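# Lift the latched case and open its latch and lid

## Task

Raise the latched case off the table and keep hold of it. The job is done only when all of these hold together: the latch lever is turned past half of its travel toward open, the lid is propped or held wide open, and the case sits level and high above the table top.

## Robot and tools

ROBOT. Two arms share the table. left_arm is based near (-0.036, +0.299, 0) m and carries a five-finger left hand. right_arm is based near (+0.024, -0.313, 0) m and carries a right hand. Both bases are turned only slightly about z. The arm names do not match the sides of the camera images.

SCENE FRAME. The origin is at table-top height, halfway between the two nominal bases. +z is up, +x points out over the table, and +y points toward the left arm. Reported positions are in metres and orientations are wxyz quaternions, both in this frame. Readings can be off by a few centimetres, more when the arm reaches far.

HAND POINT. Each arm is steered by a point fixed to its palm: 0.05 m in front of the palm and 0.15 m out from the wrist flange. Its +z runs along the straight fingers and +y comes out of the palm. On the right hand +x runs across the palm away from the thumb; on the left hand +x runs toward the thumb. Straight fingertips reach about 0.06 to 0.07 m past the point and lie 0.06 m behind it along -y. A rigid wrist bracket on the little-finger side can strike objects.

ROW LAYOUT. Every row has 28 numbers, each in [-1, 1], and always covers both arms. The first 14 are left_arm and the next 14 are right_arm. Each arm's 14 are: dx, dy, dz, rx, ry, rz, little, ring, middle, index, thumb_bend, thumb_turn, force_limit, speed. The readings hand_measured, hand_stopped_by and hand_load_n use the same six-motor order.

POSE NUMBERS (first six per arm). These are offsets, not poses. They are measured along the scene-frame axes from that arm's Hand target as it stood when the action or move began. 1.0 equals 0.6 m of travel or 180 degrees of turn. rx, ry, rz form one rotation vector, turning about the Hand target's position. Within one action, every row counts from the same starting point, not from the row before it. A new call starts from the new Hand target, so sending the same offset again moves the hand further. Six zeros ask the arm to go to its current Hand target again. The controller keeps each commanded orientation within 40 degrees of the measured one. Hands often come to rest 1 to 3 cm (sometimes 5 cm) short of the target, usually low. If so, send the remaining gap as a fresh offset.

HAND NUMBERS (last eight per arm). These are absolute targets. Fingers: +1 is straight, -1 is curled. thumb_bend: +1 straight, -1 fully bent. thumb_turn: +1 beside the palm, -1 swung in front of it, facing the fingers. force_limit is the fingertip force at which a closing motor stops, running linearly from about 0 N at -1 to 10 N at +1 (15 N for the two thumb motors). speed runs from nearly zero at -1 up to full speed at +0.48 and stays full above that. For a soft grip, close at speed -0.94 or below. With the thumb turned in front, the hand grips objects about 0.035 to 0.065 m thick, or handles down to about 0.025 m. There is no value meaning 'no change'. To leave a hand alone, repeat the eight numbers last sent to it; if nothing has been sent yet, use its hand_measured values plus hand_force_limit and hand_speed. To grip harder, raise force_limit and send a target more closed than hand_measured. To loosen, send a target more open than hand_measured.

TOOLS.
execute_actions(actions, cameras): actions is a list of actions. Each action holds up to 15 rows, and each row lasts 1/30 s. If an action has fewer rows, its last row is held for the remaining steps. An empty list returns camera images. cameras is a list of names such as "cam_high" or "cam_low", or ["all"].
move(target, speed, blend, blocking, cameras): target is one 28-number row or a list of up to 15 rows. Every row in the list is an offset from the same starting Hand targets. speed is the path top speed in m/s, from 0.002 to 4.3 (default 0.25), with turning capped at twice that value in rad/s; give one number or one per target. blend is a corner-rounding radius in metres (0 means stop at each target). blocking=false returns early while the move keeps running. Paths are straight and do not avoid obstacles or the other arm. Steer around an arm's own base, not close past it.
wait(seconds 0 to 10), stop(), zoom_image(camera "cam_high" or "cam_low", region [x0,y0,x1,y1] in pixels, at most 504 by 504), show_instructions() and finished_scene(scene=1).

RESULTS. Each result gives, per arm: end_effector_position, end_effector_quat_wxyz, Hand target, joint data, and hand_measured, hand_stopped_by (moving, target, force, stalled, fault) and hand_load_n. hand_load_n is positive when something pushes a finger open, and it drops to near 0 when a grip is lost. A move adds a 'move:' line giving how it ended (done, off_target, moving, held, fault) and any limits (paced or held). Being done or off_target says nothing about contact. Joint torques include the arm's own weight. A MOTOR HOT line warns that a motor is over 85 °C. At 100 °C the arm goes limp for 30 s or more, shown by an OVER-TEMPERATURE FAULT line. Holding loads at full stretch or pushing toward an unreachable pose heats the motors.

CAMERAS. cam_high and cam_low, each 896x504, with calibrations that may be off by a few degrees and millimetres.

AVOID. Do not let the case or its parts fall, and do not leave anything off the table; either one fails the job. Avoid fast impacts, slamming the lid, and hard pressing on fixed or heavy objects. Keep the two arms from bumping or squeezing each other, and never close one hand on the other hand's fingers. Do not overload fingers by pulling, twisting or swinging a heavy load quickly. An arm blocked by contact keeps pushing; to release it, command a target back beyond its hand point. Move slowly near contact.

Each tool is called as name(argument=value, ...), one argument or row to a line, values as JSON.

Reference images:

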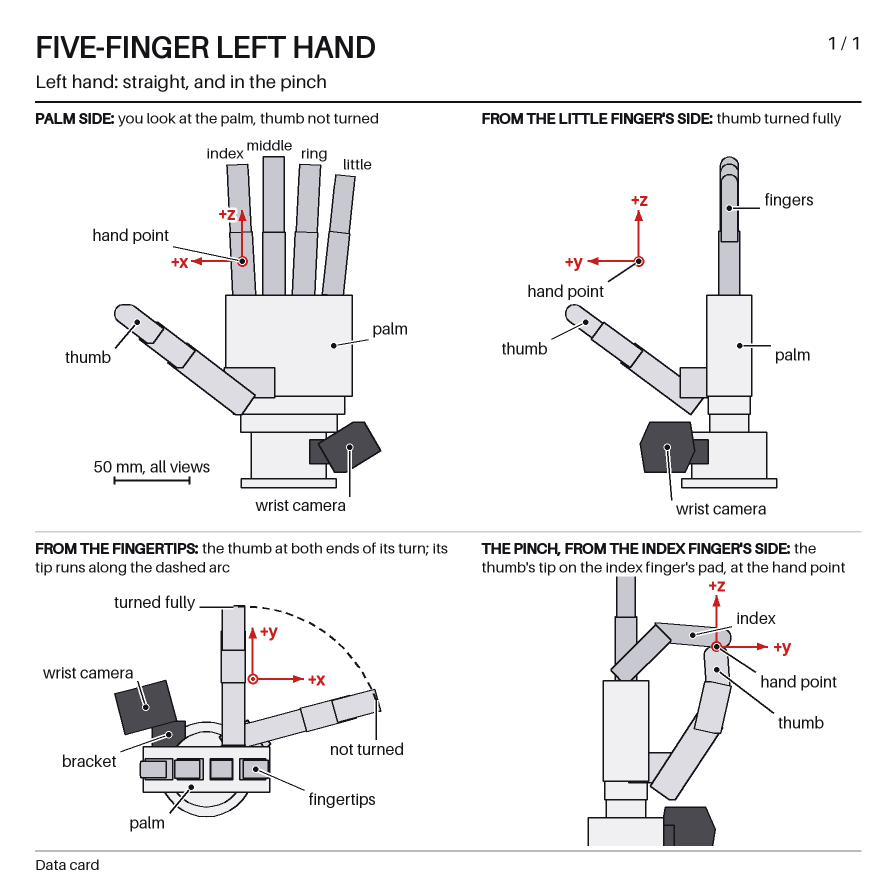

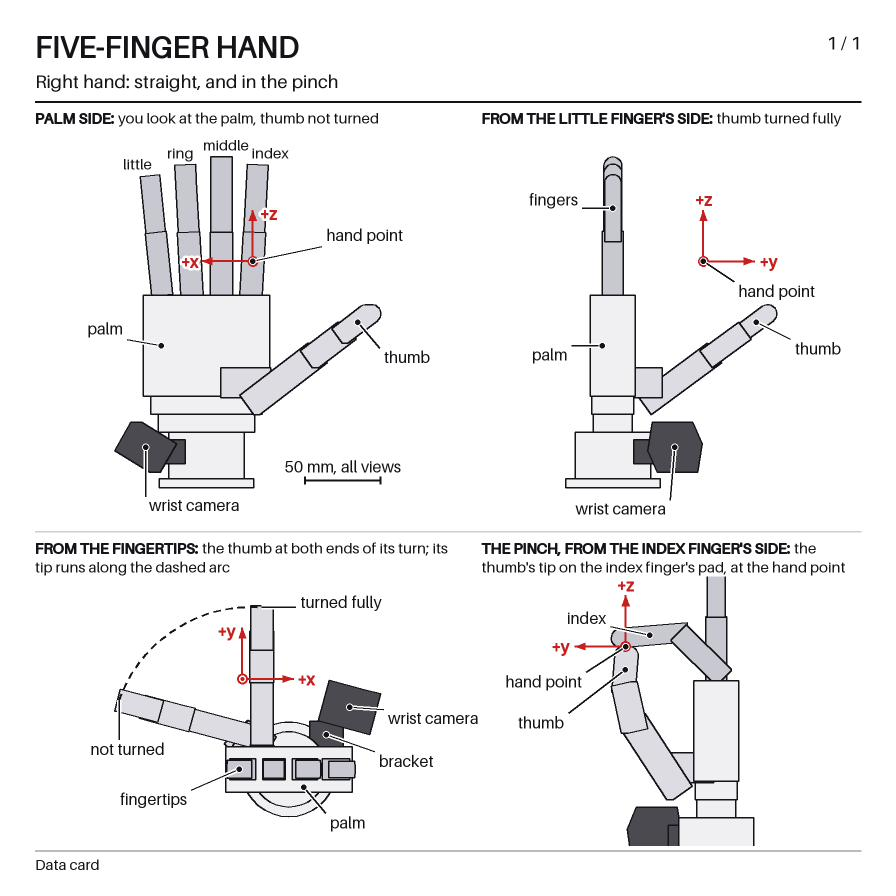

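## Session

execute_actions(
  actions=[],
)

Scene clock: 0.00 s.
left_arm: end_effector_position=(+0.6299, +0.3455, +0.1234) hand_measured=(+1.000, +1.000, +1.000, +1.000, +1.000, +1.000) hand_load_n=(+0.0, +0.0, +0.0, +0.0, +0.0, +0.0) hand_stopped_by=(target, target, target, target, target, target) hand_force_limit=0.00 hand_speed=-0.80 end_effector_quat_wxyz=(-0.499, +0.637, -0.559, -0.182) | right_arm: end_effector_position=(+0.5738, -0.2294, +0.3319) hand_measured=(+1.000, +1.000, +1.000, +1.000, +1.000, +1.000) hand_load_n=(+0.0, +0.0, +0.0, +0.0, +0.0, +0.0) hand_stopped_by=(target, target, target, target, target, target) hand_force_limit=0.00 hand_speed=-0.80 end_effector_quat_wxyz=(+0.545, +0.189, +0.816, -0.022)
Joint positions: left_arm=[-0.106 2.062 1.782 -0.893 -1.078 -0.056] | right_arm=[0.252 1.131 0.876 -0.213 0.458 1.977]
Joint velocities: within noise
Joint torques (N m): no reading
Heat: left arm: hottest shoulder 31 °C; right arm: hottest waist 33 °C.
Hand target: left_arm +0.6367, +0.3443, +0.1298; -0.503, +0.640, -0.554, -0.175 | right_arm +0.5780, -0.2284, +0.3512; +0.558, +0.191, +0.807, -0.015

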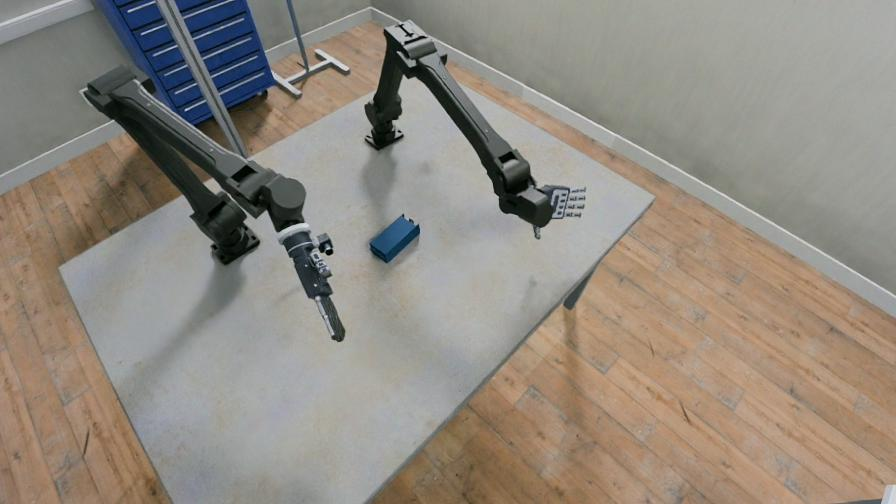

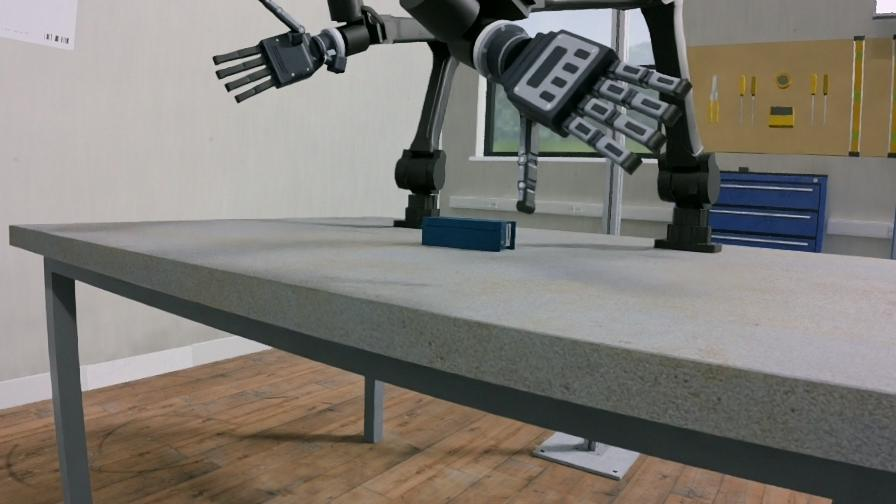

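zoom_image(
  camera="cam_high",
  region=[345, 195, 445, 275],
)

zoom_image(
  camera="cam_low",
  region=[400, 190, 540, 270],
)

Scaled by 5.040 from the camera's 896x504 image, which has a finer 1280x720 frame.

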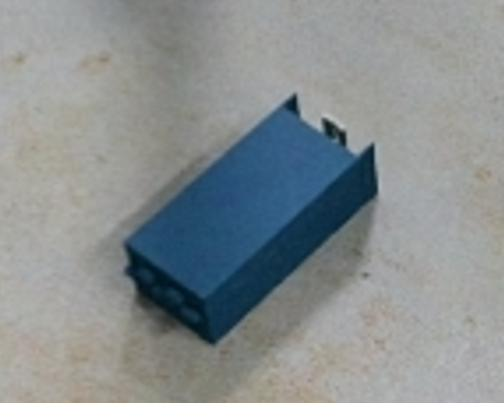

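Scaled by 3.600 from the camera's 896x504 image, which has a finer 1280x720 frame.

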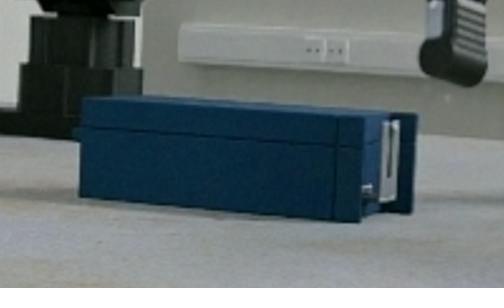

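zoom_image(
  camera="cam_low",
  region=[485, 210, 525, 256],
)

zoom_image(
  camera="cam_high",
  region=[365, 235, 395, 268],
)

zoom_image(
  camera="cam_high",
  region=[395, 208, 428, 240],
)

Scaled by 10.957 from the camera's 896x504 image, which has a finer 1280x720 frame.

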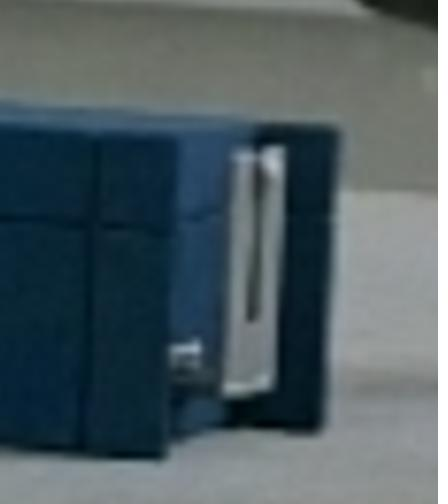

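Scaled by 15.273 from the camera's 896x504 image, which has a finer 1280x720 frame.

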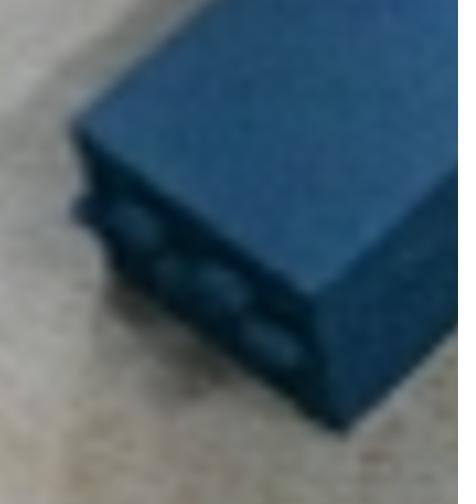

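Scaled by 15.273 from the camera's 896x504 image, which has a finer 1280x720 frame.

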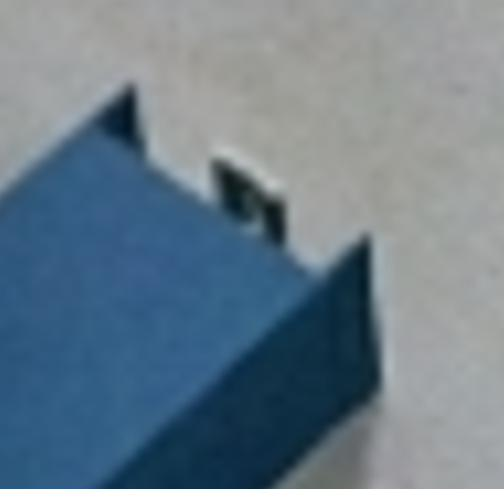

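move(
  target=[0,0,0,0,0,0,1,1,1,1,1,1,0,-0.8,-0.38,0.4307,-0.2187,-0.5019,0.1013,0.3792,1,1,1,1,1,-1,0,0.2],
  speed=0.3,
  cameras=["all"],
)

Scene clock: 28.13 s.
left_arm: end_effector_position=(+0.6299, +0.3455, +0.1234) hand_measured=(+1.000, +1.000, +1.000, +1.000, +1.000, +1.000) hand_load_n=(+0.0, +0.0, +0.0, +0.0, +0.0, +0.0) hand_stopped_by=(target, target, target, target, target, target) hand_force_limit=0.00 hand_speed=-0.80 end_effector_quat_wxyz=(-0.499, +0.637, -0.559, -0.182) | right_arm: end_effector_position=(+0.3450, +0.0172, +0.1996) hand_measured=(+1.000, +1.000, +1.000, +1.000, +1.000, -1.000) hand_load_n=(+0.0, +0.0, +0.0, +0.0, +0.0, +0.0) hand_stopped_by=(target, target, target, target, target, target) hand_force_limit=0.00 hand_speed=0.20 end_effector_quat_wxyz=(-0.316, +0.673, -0.603, +0.289)
Joint positions: left_arm=[-0.106 2.062 1.782 -0.893 -1.078 -0.056] | right_arm=[0.954 1.176 0.967 -0.679 0.616 0.606]
Joint torques (N m): left_arm=[-0.15 -21.6 10.95 1.09 -0.79 -0.06] | right_arm=[-0.32 -9.05 13.44 0.73 0.49 -0.27]
Heat: left arm: hottest shoulder 35 °C; right arm: hottest elbow 37 °C.
Hand target: left_arm +0.6367, +0.3443, +0.1298; -0.503, +0.640, -0.554, -0.175 | right_arm +0.3501, +0.0300, +0.2201; -0.327, +0.673, -0.596, +0.290
Off the commanded pose: left_arm 0.009 m, 1 deg | right_arm 0.025 m, 2 deg.
move: off_target (right_arm)

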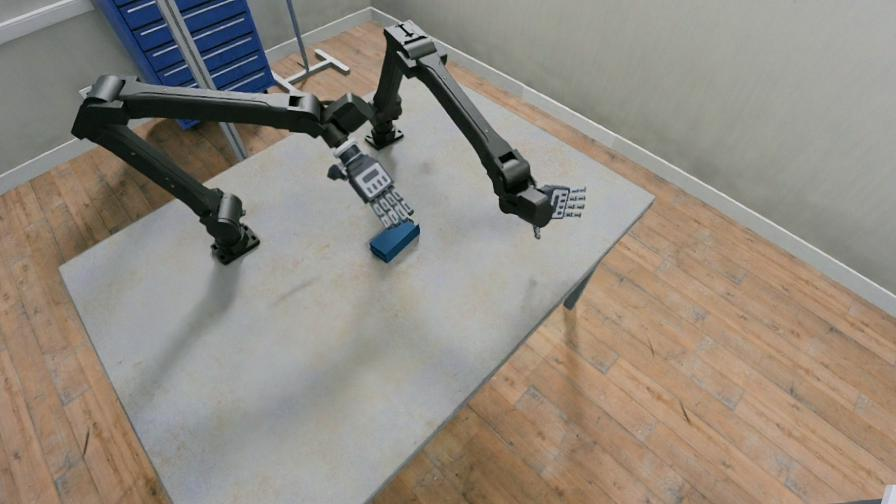

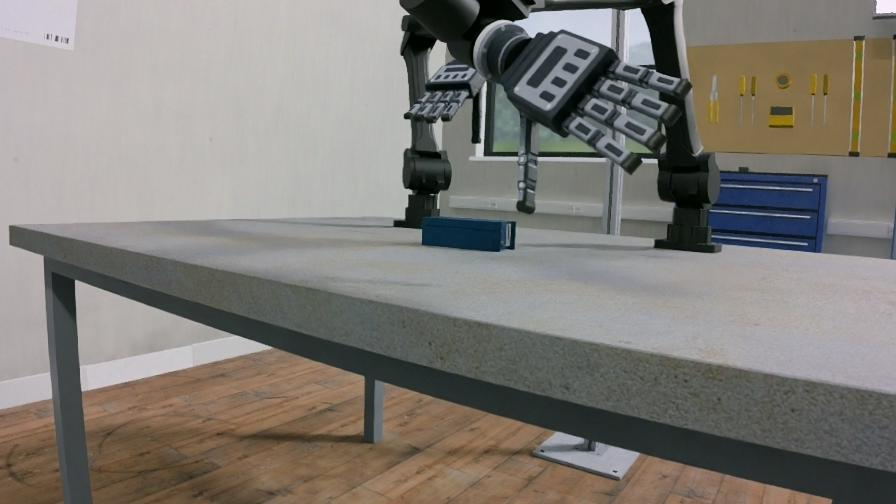

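zoom_image(
  camera="cam_high",
  region=[310, 130, 450, 280],
)

Scaled by 3.360 from the camera's 896x504 image, which has a finer 1280x720 frame.

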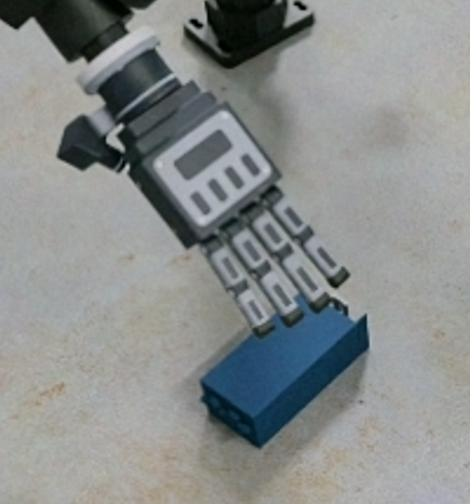

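move(
  target=[-0.2778,-0.1572,0.317,-0.1513,0.3644,-0.4493,-1,-1,-1,1,1,-1,0,0.2,-0.0085,0.015,-0.15,0,0,0,1,1,1,1,1,-1,0,0.2],
  speed=0.3,
  cameras=["all"],
)

Scene clock: 35.10 s.
left_arm: end_effector_position=(+0.4715, +0.2531, +0.3060) hand_measured=(-1.000, -1.000, -1.000, +1.000, +1.000, -1.000) hand_load_n=(+0.0, +0.0, +0.0, +0.0, +0.0, +0.0) hand_stopped_by=(target, target, target, target, target, target) hand_force_limit=0.00 hand_speed=0.20 end_effector_quat_wxyz=(+0.050, -0.066, +0.997, -0.005) | right_arm: end_effector_position=(+0.3461, +0.0307, +0.1310) hand_measured=(+1.000, +1.000, +1.000, +1.000, +1.000, -1.000) hand_load_n=(+0.0, +0.0, +0.0, +0.0, +0.0, +0.0) hand_stopped_by=(target, target, target, target, target, target) hand_force_limit=0.00 hand_speed=0.20 end_effector_quat_wxyz=(-0.320, +0.675, -0.597, +0.293)
Joint positions: left_arm=[-0.13 1.751 1.979 -1.699 -0.016 1.25] | right_arm=[0.976 1.267 0.848 -0.464 0.632 0.606]
Joint torques (N m): left_arm=[-0.56 -18.43 10.5 0.25 0 0.06] | right_arm=[-0.03 -9.76 8.72 1.98 0.5 -0.05]
Heat: left arm: hottest shoulder 36 °C; right arm: hottest elbow 38 °C.
Hand target: left_arm +0.4700, +0.2499, +0.3199; +0.000, -0.058, +0.998, +0.000 | right_arm +0.3450, +0.0391, +0.1301; -0.328, +0.673, -0.596, +0.290
Off the commanded pose: left_arm 0.014 m, 6 deg | right_arm 0.008 m, 1 deg.
joint sent to its limit (left arm) — joint 4 (wrist pitch), lower limit. The joint targets are off in orientation, not in position.
move: off_target (left_arm)

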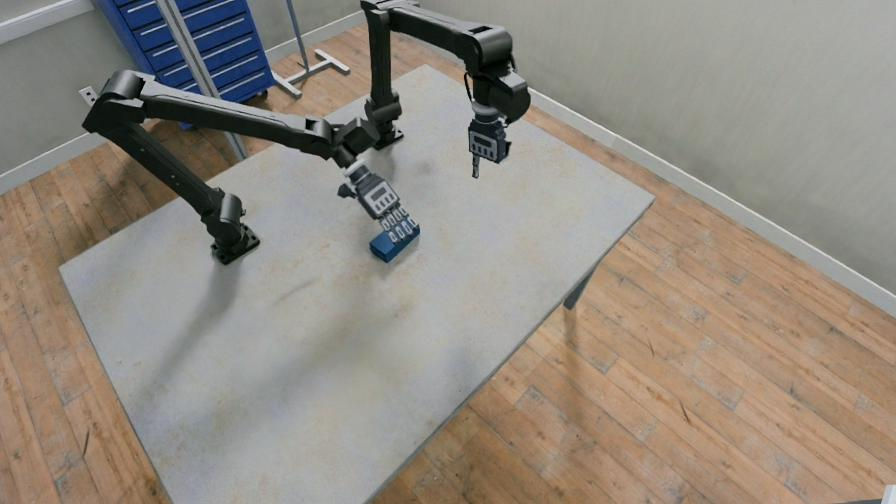

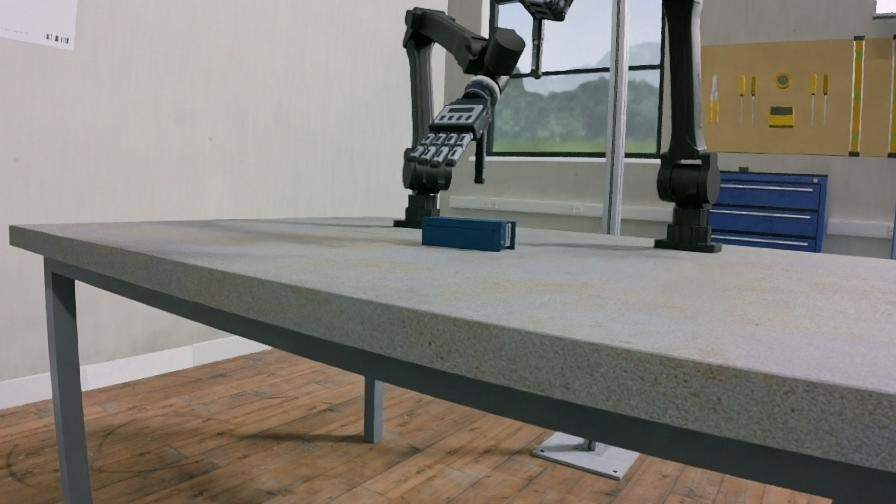

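zoom_image(
  camera="cam_high",
  region=[330, 140, 450, 270],
)

zoom_image(
  camera="cam_low",
  region=[390, 80, 540, 260],
)

Scaled by 3.877 from the camera's 896x504 image, which has a finer 1280x720 frame.

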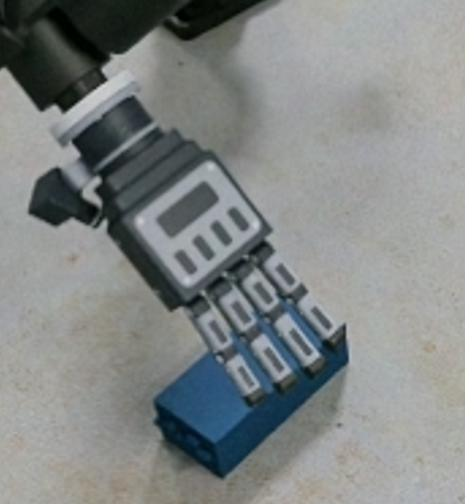

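Scaled by 2.800 from the camera's 896x504 image, which has a finer 1280x720 frame.

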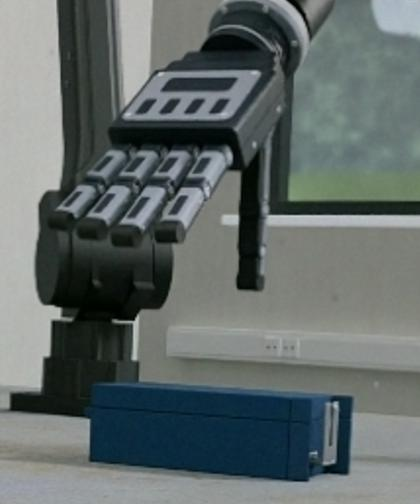

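move(
  target=[0,0,0,0,0,0,-1,-1,-1,1,1,-1,0,0.2,0,0,-0.0835,0,0,0,1,1,1,1,1,-1,0,0.2],
  speed=0.15,
  cameras=["all"],
)

zoom_image(
  camera="cam_high",
  region=[330, 140, 450, 270],
)

zoom_image(
  camera="cam_low",
  region=[400, 130, 530, 260],
)

Scene clock: 37.47 s.
left_arm: end_effector_position=(+0.4715, +0.2531, +0.3060) hand_measured=(-1.000, -1.000, -1.000, +1.000, +1.000, -1.000) hand_load_n=(+0.0, +0.0, +0.0, +0.0, +0.0, +0.0) hand_stopped_by=(target, target, target, target, target, target) hand_force_limit=0.00 hand_speed=0.20 end_effector_quat_wxyz=(+0.050, -0.065, +0.997, -0.005) | right_arm: end_effector_position=(+0.3456, +0.0299, +0.0778) hand_measured=(+1.000, +1.000, +1.000, +1.000, +1.000, -1.000) hand_load_n=(+0.0, +0.0, +0.0, +0.0, -0.5, +0.0) hand_stopped_by=(target, target, target, target, target, target) hand_force_limit=0.00 hand_speed=0.20 end_effector_quat_wxyz=(-0.317, +0.677, -0.597, +0.294)
Joint positions: left_arm=[-0.13 1.751 1.979 -1.699 -0.016 1.251] | right_arm=[0.976 1.347 0.764 -0.308 0.632 0.606]
Joint torques (N m): left_arm=[-0.73 -18.43 10.48 0.27 -0.02 0.05] | right_arm=[-0.09 -10.75 8.24 1.96 0.49 -0.05]
Heat: left arm: hottest shoulder 35 °C; right arm: hottest elbow 38 °C.
Hand target: left_arm +0.4700, +0.2499, +0.3199; +0.000, -0.058, +0.998, +0.000 | right_arm +0.3449, +0.0390, +0.0799; -0.327, +0.673, -0.596, +0.290
Off the commanded pose: left_arm 0.014 m, 6 deg | right_arm 0.009 m, 1 deg.
joint sent to its limit (left arm) — joint 4 (wrist pitch), lower limit. The joint targets are off in orientation, not in position.
move: off_target (left_arm)

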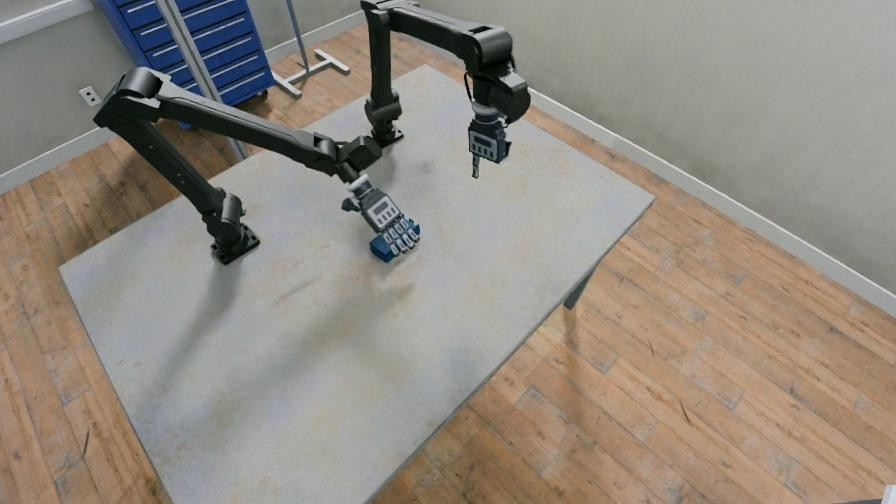

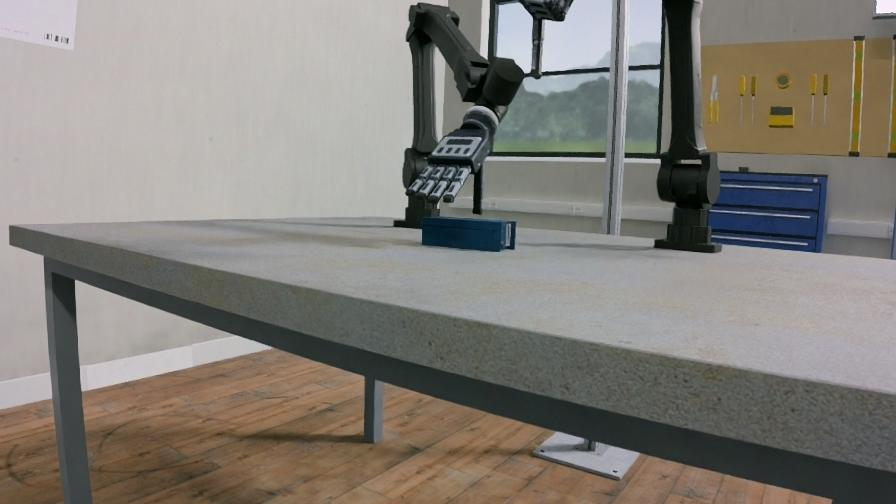

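Scaled by 3.877 from the camera's 896x504 image, which has a finer 1280x720 frame.

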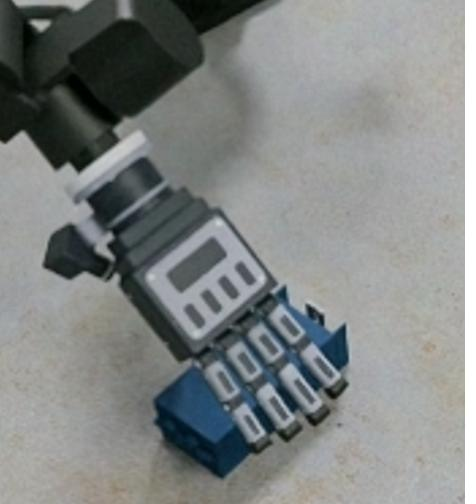

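Scaled by 3.877 from the camera's 896x504 image, which has a finer 1280x720 frame.

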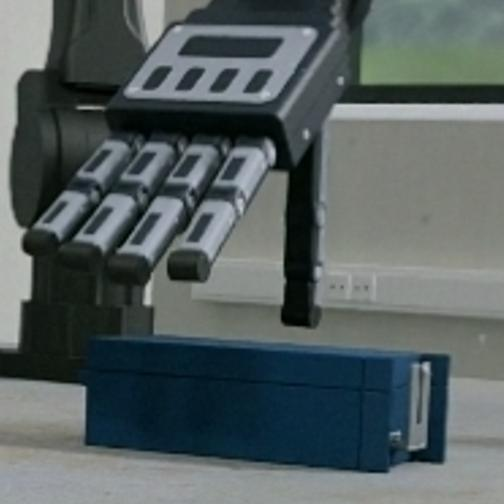

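move(
  target=[0,0,0,0,0,0,-1,-1,-1,1,1,-1,0,0.2,0,0,-0.0667,0,0,0,1,1,1,1,1,-1,0,0.2],
  speed=0.1,
  cameras=["all"],
)

zoom_image(
  camera="cam_high",
  region=[350, 170, 450, 280],
)

zoom_image(
  camera="cam_low",
  region=[400, 140, 530, 270],
)

Scene clock: 40.47 s.
left_arm: end_effector_position=(+0.4715, +0.2531, +0.3060) hand_measured=(-1.000, -1.000, -1.000, +1.000, +1.000, -1.000) hand_load_n=(+0.0, +0.0, +0.0, +0.0, -0.5, +0.0) hand_stopped_by=(target, target, target, target, target, target) hand_force_limit=0.00 hand_speed=0.20 end_effector_quat_wxyz=(+0.050, -0.065, +0.997, -0.005) | right_arm: end_effector_position=(+0.3461, +0.0305, +0.0389) hand_measured=(+1.000, +1.000, +1.000, +1.000, +1.000, -1.000) hand_load_n=(+0.0, +0.0, -0.5, +0.0, +0.0, +0.0) hand_stopped_by=(target, target, target, target, target, target) hand_force_limit=0.00 hand_speed=0.20 end_effector_quat_wxyz=(-0.318, +0.676, -0.597, +0.293)
Joint positions: left_arm=[-0.13 1.751 1.979 -1.699 -0.016 1.251] | right_arm=[0.976 1.425 0.713 -0.176 0.632 0.606]
Joint torques (N m): left_arm=[-0.67 -18.55 10.5 0.28 -0.01 0.06] | right_arm=[-0.03 -11.05 7.54 1.95 0.48 -0.04]
Heat: left arm: hottest shoulder 35 °C; right arm: hottest elbow 38 °C.
Hand target: left_arm +0.4700, +0.2499, +0.3199; +0.000, -0.058, +0.998, +0.000 | right_arm +0.3449, +0.0390, +0.0399; -0.327, +0.673, -0.596, +0.290
Off the commanded pose: left_arm 0.014 m, 6 deg | right_arm 0.009 m, 1 deg.
joint sent to its limit (left arm) — joint 4 (wrist pitch), lower limit. The joint targets are off in orientation, not in position.
move: off_target (left_arm)

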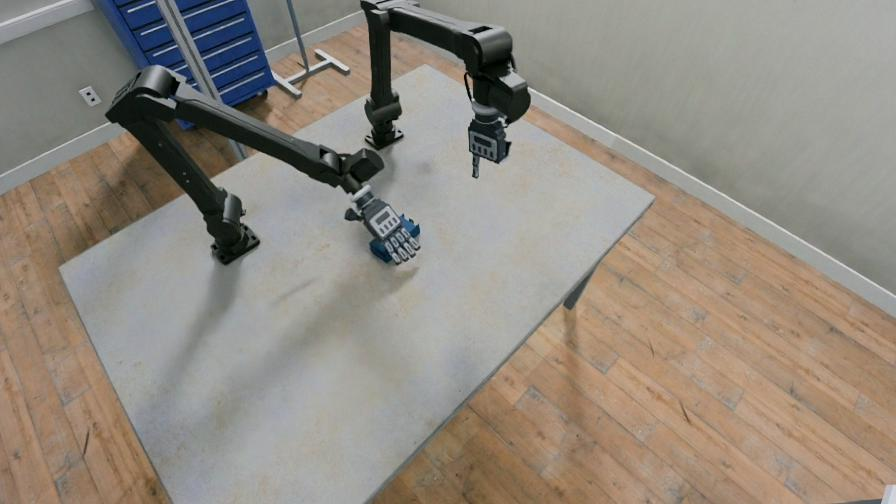

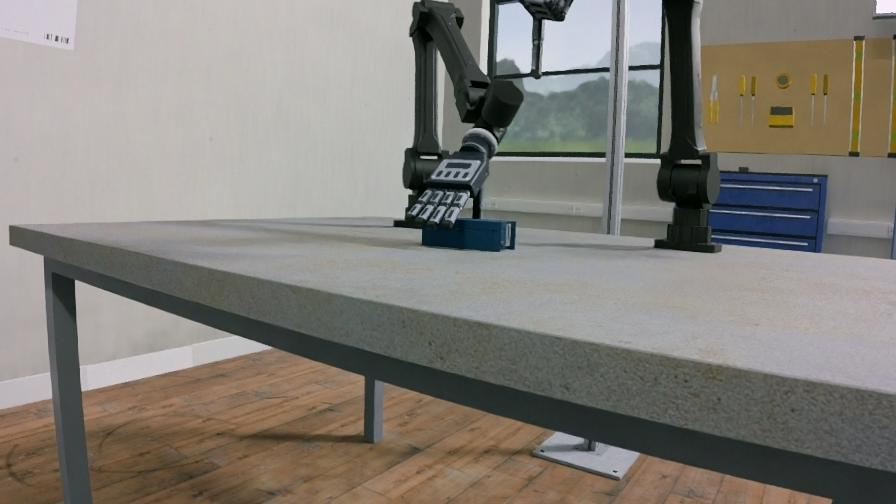

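Scaled by 4.582 from the camera's 896x504 image, which has a finer 1280x720 frame.

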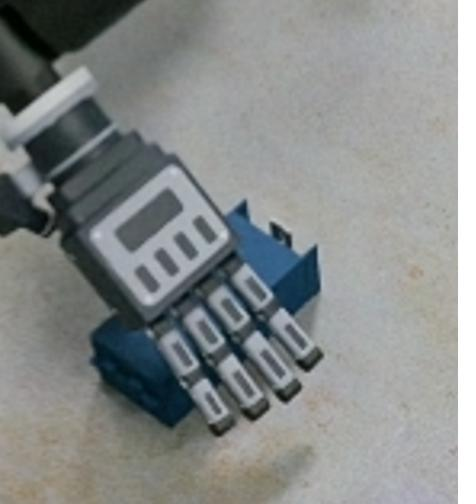

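Scaled by 3.877 from the camera's 896x504 image, which has a finer 1280x720 frame.

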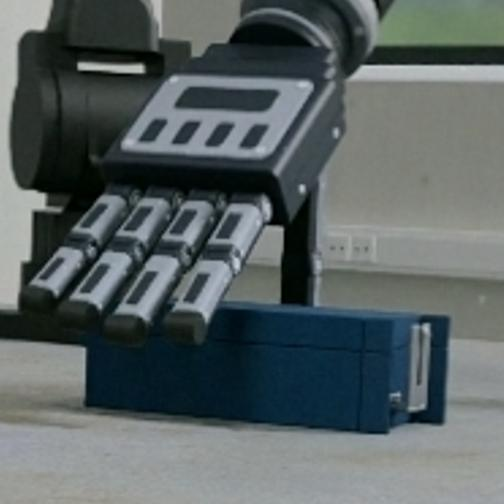

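move(
  target=[0,0,0,0,0,0,-1,-1,-1,1,1,-1,0,0.2,0,0,0,0,0,0,1,-0.5,-0.5,-0.5,-0.4,-1,-0.5,-0.7],
  speed=0.1,
  cameras=["all"],
)

zoom_image(
  camera="cam_high",
  region=[350, 170, 450, 280],
)

zoom_image(
  camera="cam_low",
  region=[400, 140, 530, 270],
)

Scene clock: 42.13 s.
left_arm: end_effector_position=(+0.4715, +0.2531, +0.3060) hand_measured=(-1.000, -1.000, -1.000, +1.000, +1.000, -1.000) hand_load_n=(+0.0, +0.0, +0.0, +0.0, +0.0, +0.0) hand_stopped_by=(target, target, target, target, target, target) hand_force_limit=0.00 hand_speed=0.20 end_effector_quat_wxyz=(+0.050, -0.065, +0.997, -0.005) | right_arm: end_effector_position=(+0.3461, +0.0308, +0.0391) hand_measured=(+1.000, +0.286, +0.288, +0.310, +0.650, -1.000) hand_load_n=(+0.0, +5.5, +10.5, +0.0, +14.5, +4.0) hand_stopped_by=(target, force, force, force, force, target) hand_force_limit=-0.50 hand_speed=-0.70 end_effector_quat_wxyz=(-0.318, +0.676, -0.596, +0.294)
Joint positions: left_arm=[-0.13 1.751 1.979 -1.699 -0.016 1.251] | right_arm=[0.977 1.425 0.713 -0.175 0.633 0.606]
Joint torques (N m): left_arm=[-0.73 -18.37 10.51 0.27 -0.02 0.05] | right_arm=[-0.09 -11.05 7.5 1.94 0.43 -0.05]
Heat: left arm: hottest shoulder 35 °C; right arm: hottest elbow 38 °C.
Hand target: left_arm +0.4700, +0.2499, +0.3199; +0.000, -0.058, +0.998, +0.000 | right_arm +0.3449, +0.0390, +0.0398; -0.327, +0.674, -0.596, +0.290
Off the commanded pose: left_arm 0.014 m, 6 deg | right_arm 0.008 m, 1 deg.
joint sent to its limit (left arm) — joint 4 (wrist pitch), lower limit. The joint targets are off in orientation, not in position.
move: off_target (left_arm)

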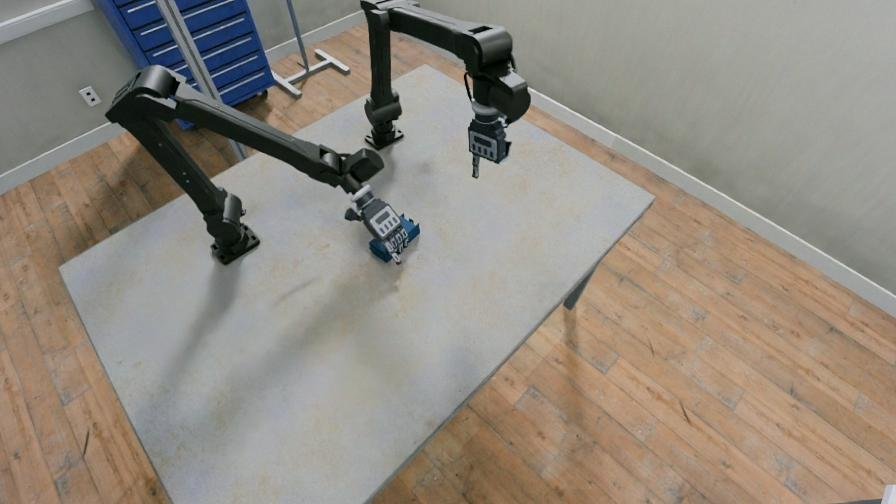

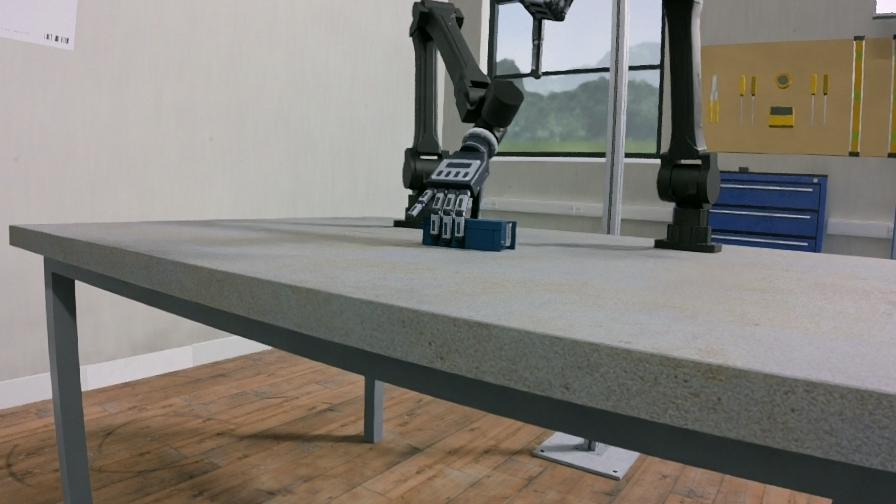

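Scaled by 4.582 from the camera's 896x504 image, which has a finer 1280x720 frame.

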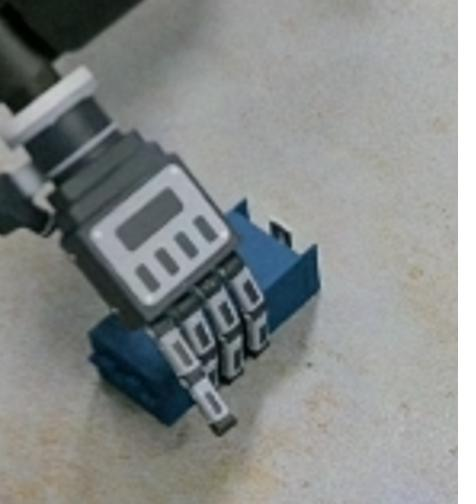

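Scaled by 3.877 from the camera's 896x504 image, which has a finer 1280x720 frame.

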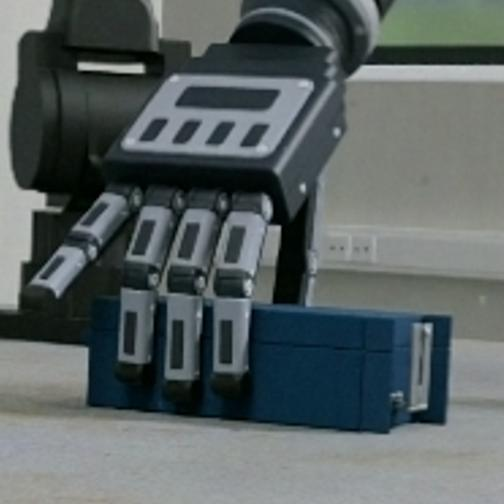

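move(
  target=[0,0,0,0,0,0,-1,-1,-1,1,1,-1,0,0.2,0,0,0,0,0,0,1,-0.5,-0.5,-0.4,0.67,-1,-0.4,-0.94],
  speed=0.1,
)

Scene clock: 42.93 s.
left_arm: end_effector_position=(+0.4715, +0.2531, +0.3060) hand_measured=(-1.000, -1.000, -1.000, +1.000, +1.000, -1.000) hand_load_n=(+0.0, +0.0, +0.0, +0.0, +0.0, +0.0) hand_stopped_by=(target, target, target, target, target, target) hand_force_limit=0.00 hand_speed=0.20 end_effector_quat_wxyz=(+0.050, -0.065, +0.997, -0.005) | right_arm: end_effector_position=(+0.3462, +0.0309, +0.0392) hand_measured=(+1.000, +0.286, +0.288, +0.290, +0.672, -1.000) hand_load_n=(+0.0, +2.0, +5.0, +2.0, +8.0, +1.0) hand_stopped_by=(target, force, force, force, force, target) hand_force_limit=-0.40 hand_speed=-0.94 end_effector_quat_wxyz=(-0.319, +0.676, -0.597, +0.294)
Joint positions: left_arm=[-0.13 1.751 1.979 -1.699 -0.016 1.251] | right_arm=[0.977 1.425 0.713 -0.174 0.633 0.606]
Joint torques (N m): left_arm=[-0.79 -18.32 10.52 0.28 -0.01 0.04] | right_arm=[-0.09 -11.05 7.5 1.88 0.43 -0.05]
Heat: left arm: hottest shoulder 35 °C; right arm: hottest elbow 38 °C.
Hand target: left_arm +0.4700, +0.2499, +0.3199; +0.000, -0.058, +0.998, +0.000 | right_arm +0.3449, +0.0390, +0.0398; -0.327, +0.674, -0.596, +0.290
Off the commanded pose: left_arm 0.014 m, 6 deg | right_arm 0.008 m, 1 deg.
joint sent to its limit (left arm) — joint 4 (wrist pitch), lower limit. The joint targets are off in orientation, not in position.
move: off_target (left_arm)

move(
  target=[-0.21,-0.1632,-0.2415,0,0,0,-1,-1,-1,1,1,-1,0,0.2,0,0,0,0,0,0,1,-0.5,-0.5,-0.4,0.67,-1,-0.4,-0.94],
  speed=0.15,
  cameras=["all"],
)

zoom_image(
  camera="cam_high",
  region=[350, 100, 470, 280],
)

zoom_image(
  camera="cam_low",
  region=[420, 90, 580, 270],
)

Scene clock: 47.77 s.
left_arm: end_effector_position=(+0.3437, +0.1547, +0.1696) hand_measured=(-1.000, -1.000, -1.000, +1.000, +1.000, -1.000) hand_load_n=(+0.0, +0.0, +0.0, +0.0, +0.0, +0.0) hand_stopped_by=(target, target, target, target, target, target) hand_force_limit=0.00 hand_speed=0.20 end_effector_quat_wxyz=(-0.012, -0.052, +0.999, +0.006) | right_arm: end_effector_position=(+0.3462, +0.0309, +0.0392) hand_measured=(+1.000, +0.286, +0.288, +0.290, +0.672, -1.000) hand_load_n=(+0.0, +2.0, +5.0, +2.0, +8.0, +1.5) hand_stopped_by=(target, force, force, force, force, target) hand_force_limit=-0.40 hand_speed=-0.94 end_effector_quat_wxyz=(-0.319, +0.676, -0.597, +0.294)
Joint positions: left_arm=[-0.39 1.585 1.395 -1.408 0 1.017] | right_arm=[0.977 1.425 0.713 -0.174 0.633 0.606]
Joint torques (N m): left_arm=[-0.44 -15.68 8.68 0.81 -0.07 -0.2] | right_arm=[-0.09 -11.05 7.51 1.89 0.43 -0.04]
Heat: left arm: hottest shoulder 35 °C; right arm: hottest elbow 37 °C.
Hand target: left_arm +0.3441, +0.1520, +0.1751; +0.000, -0.058, +0.998, +0.000 | right_arm +0.3449, +0.0390, +0.0398; -0.327, +0.674, -0.596, +0.290
Off the commanded pose: left_arm 0.006 m, 2 deg | right_arm 0.008 m, 1 deg.
move: done

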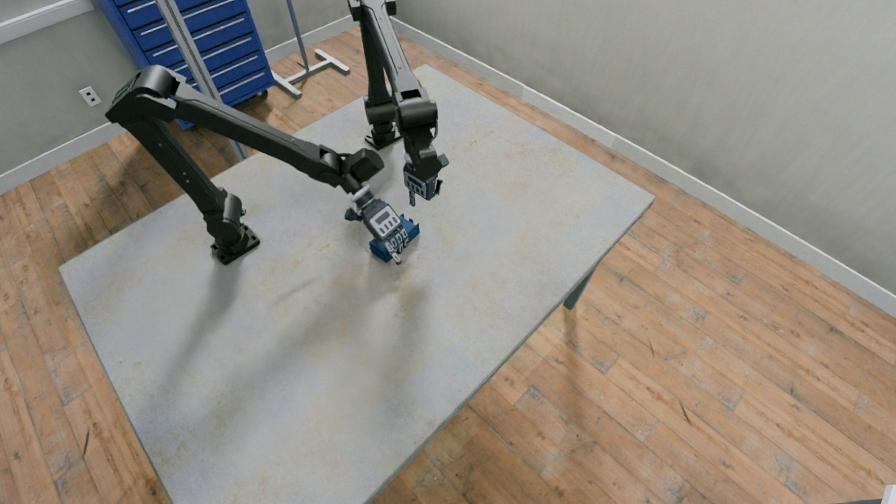

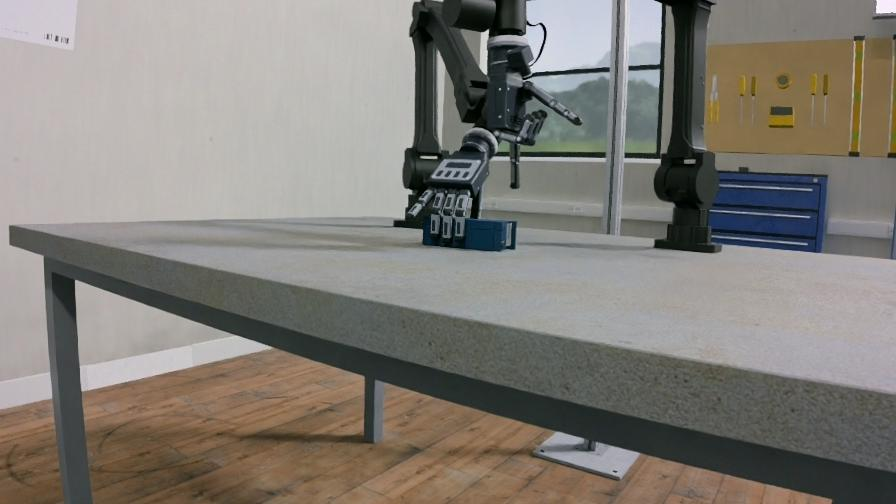

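Scaled by 2.800 from the camera's 896x504 image, which has a finer 1280x720 frame.

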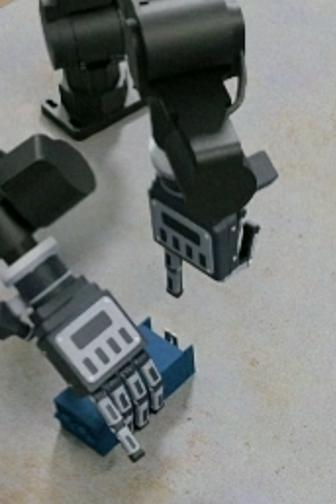

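Scaled by 2.800 from the camera's 896x504 image, which has a finer 1280x720 frame.

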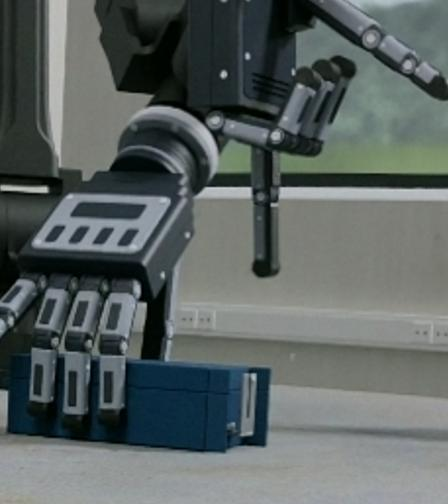

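zoom_image(
  camera="cam_high",
  region=[390, 180, 440, 240],
)

zoom_image(
  camera="cam_low",
  region=[480, 160, 560, 260],
)

Scaled by 8.400 from the camera's 896x504 image, which has a finer 1280x720 frame.

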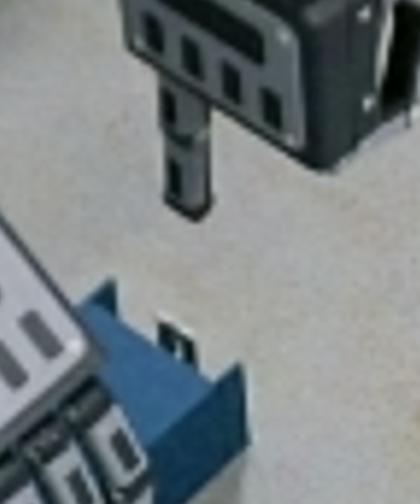

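Scaled by 5.040 from the camera's 896x504 image, which has a finer 1280x720 frame.

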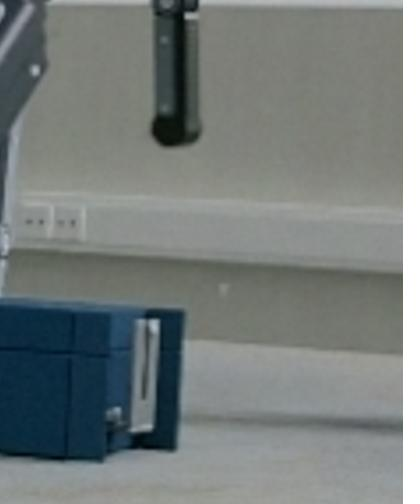

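move(
  target=[
    [0.06,0.3467,0.2417,0,0,0,-1,-1,-1,1,1,-1,0,0.2,0,0,0.2,0,0,0,1,-0.5,-0.5,-0.4,0.67,-1,-0.4,-0.94],
  ],
  speed=0.2,
  cameras=["cam_low"],
)

Scene clock: 55.43 s.
left_arm: end_effector_position=(+0.3743, +0.3590, +0.2997) hand_measured=(-1.000, -1.000, -1.000, +1.000, +1.000, -1.000) hand_load_n=(+0.0, +0.0, +0.0, +0.0, +0.0, +0.0) hand_stopped_by=(target, target, target, target, target, target) hand_force_limit=0.00 hand_speed=0.20 end_effector_quat_wxyz=(+0.009, -0.064, +0.998, +0.004) | right_arm: end_effector_position=(+0.3378, +0.0194, +0.1272) hand_measured=(+1.000, +0.286, +0.288, +0.290, +0.672, -1.000) hand_load_n=(+0.0, +1.5, +5.0, +2.0, +8.5, +1.0) hand_stopped_by=(target, force, force, force, force, target) hand_force_limit=-0.40 hand_speed=-0.94 end_effector_quat_wxyz=(-0.297, +0.686, -0.595, +0.296)
Joint positions: left_arm=[0.065 1.509 1.654 -1.699 -0.009 1.448] | right_arm=[0.977 1.256 0.848 -0.526 0.632 0.606]
Joint torques (N m): left_arm=[-0.15 -14.15 12.86 0.1 -0.1 0.04] | right_arm=[-0.15 -11.93 13.14 0.83 0.46 -0.05]
Heat: left arm: hottest elbow 36 °C; right arm: hottest elbow 38 °C.
Hand target: left_arm +0.3802, +0.3601, +0.3202; +0.000, -0.058, +0.998, +0.000 | right_arm +0.3449, +0.0391, +0.1599; -0.328, +0.674, -0.596, +0.290
Off the commanded pose: left_arm 0.021 m, 1 deg | right_arm 0.039 m, 4 deg.
joint sent to its limit (left arm) — joint 4 (wrist pitch), lower limit. The joint targets are off in orientation, not in position.
move: off_target (left_arm, right_arm)
Images, in order (width x height): cam_low 896x504.

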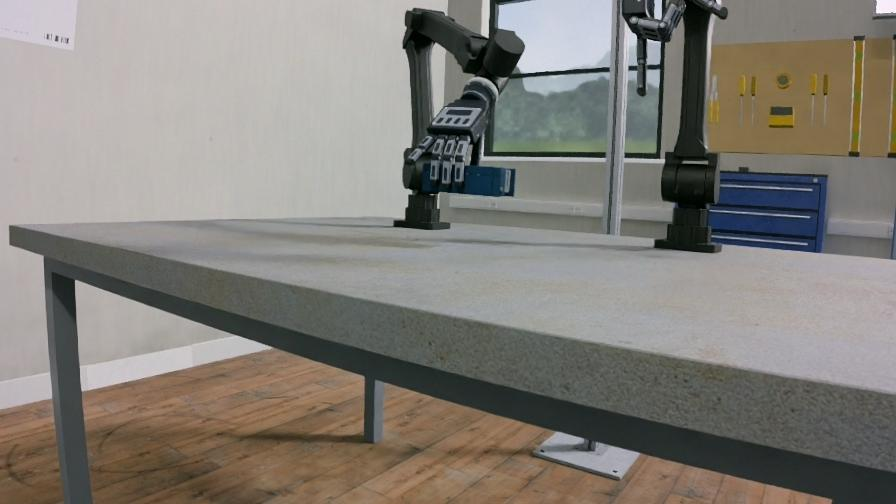

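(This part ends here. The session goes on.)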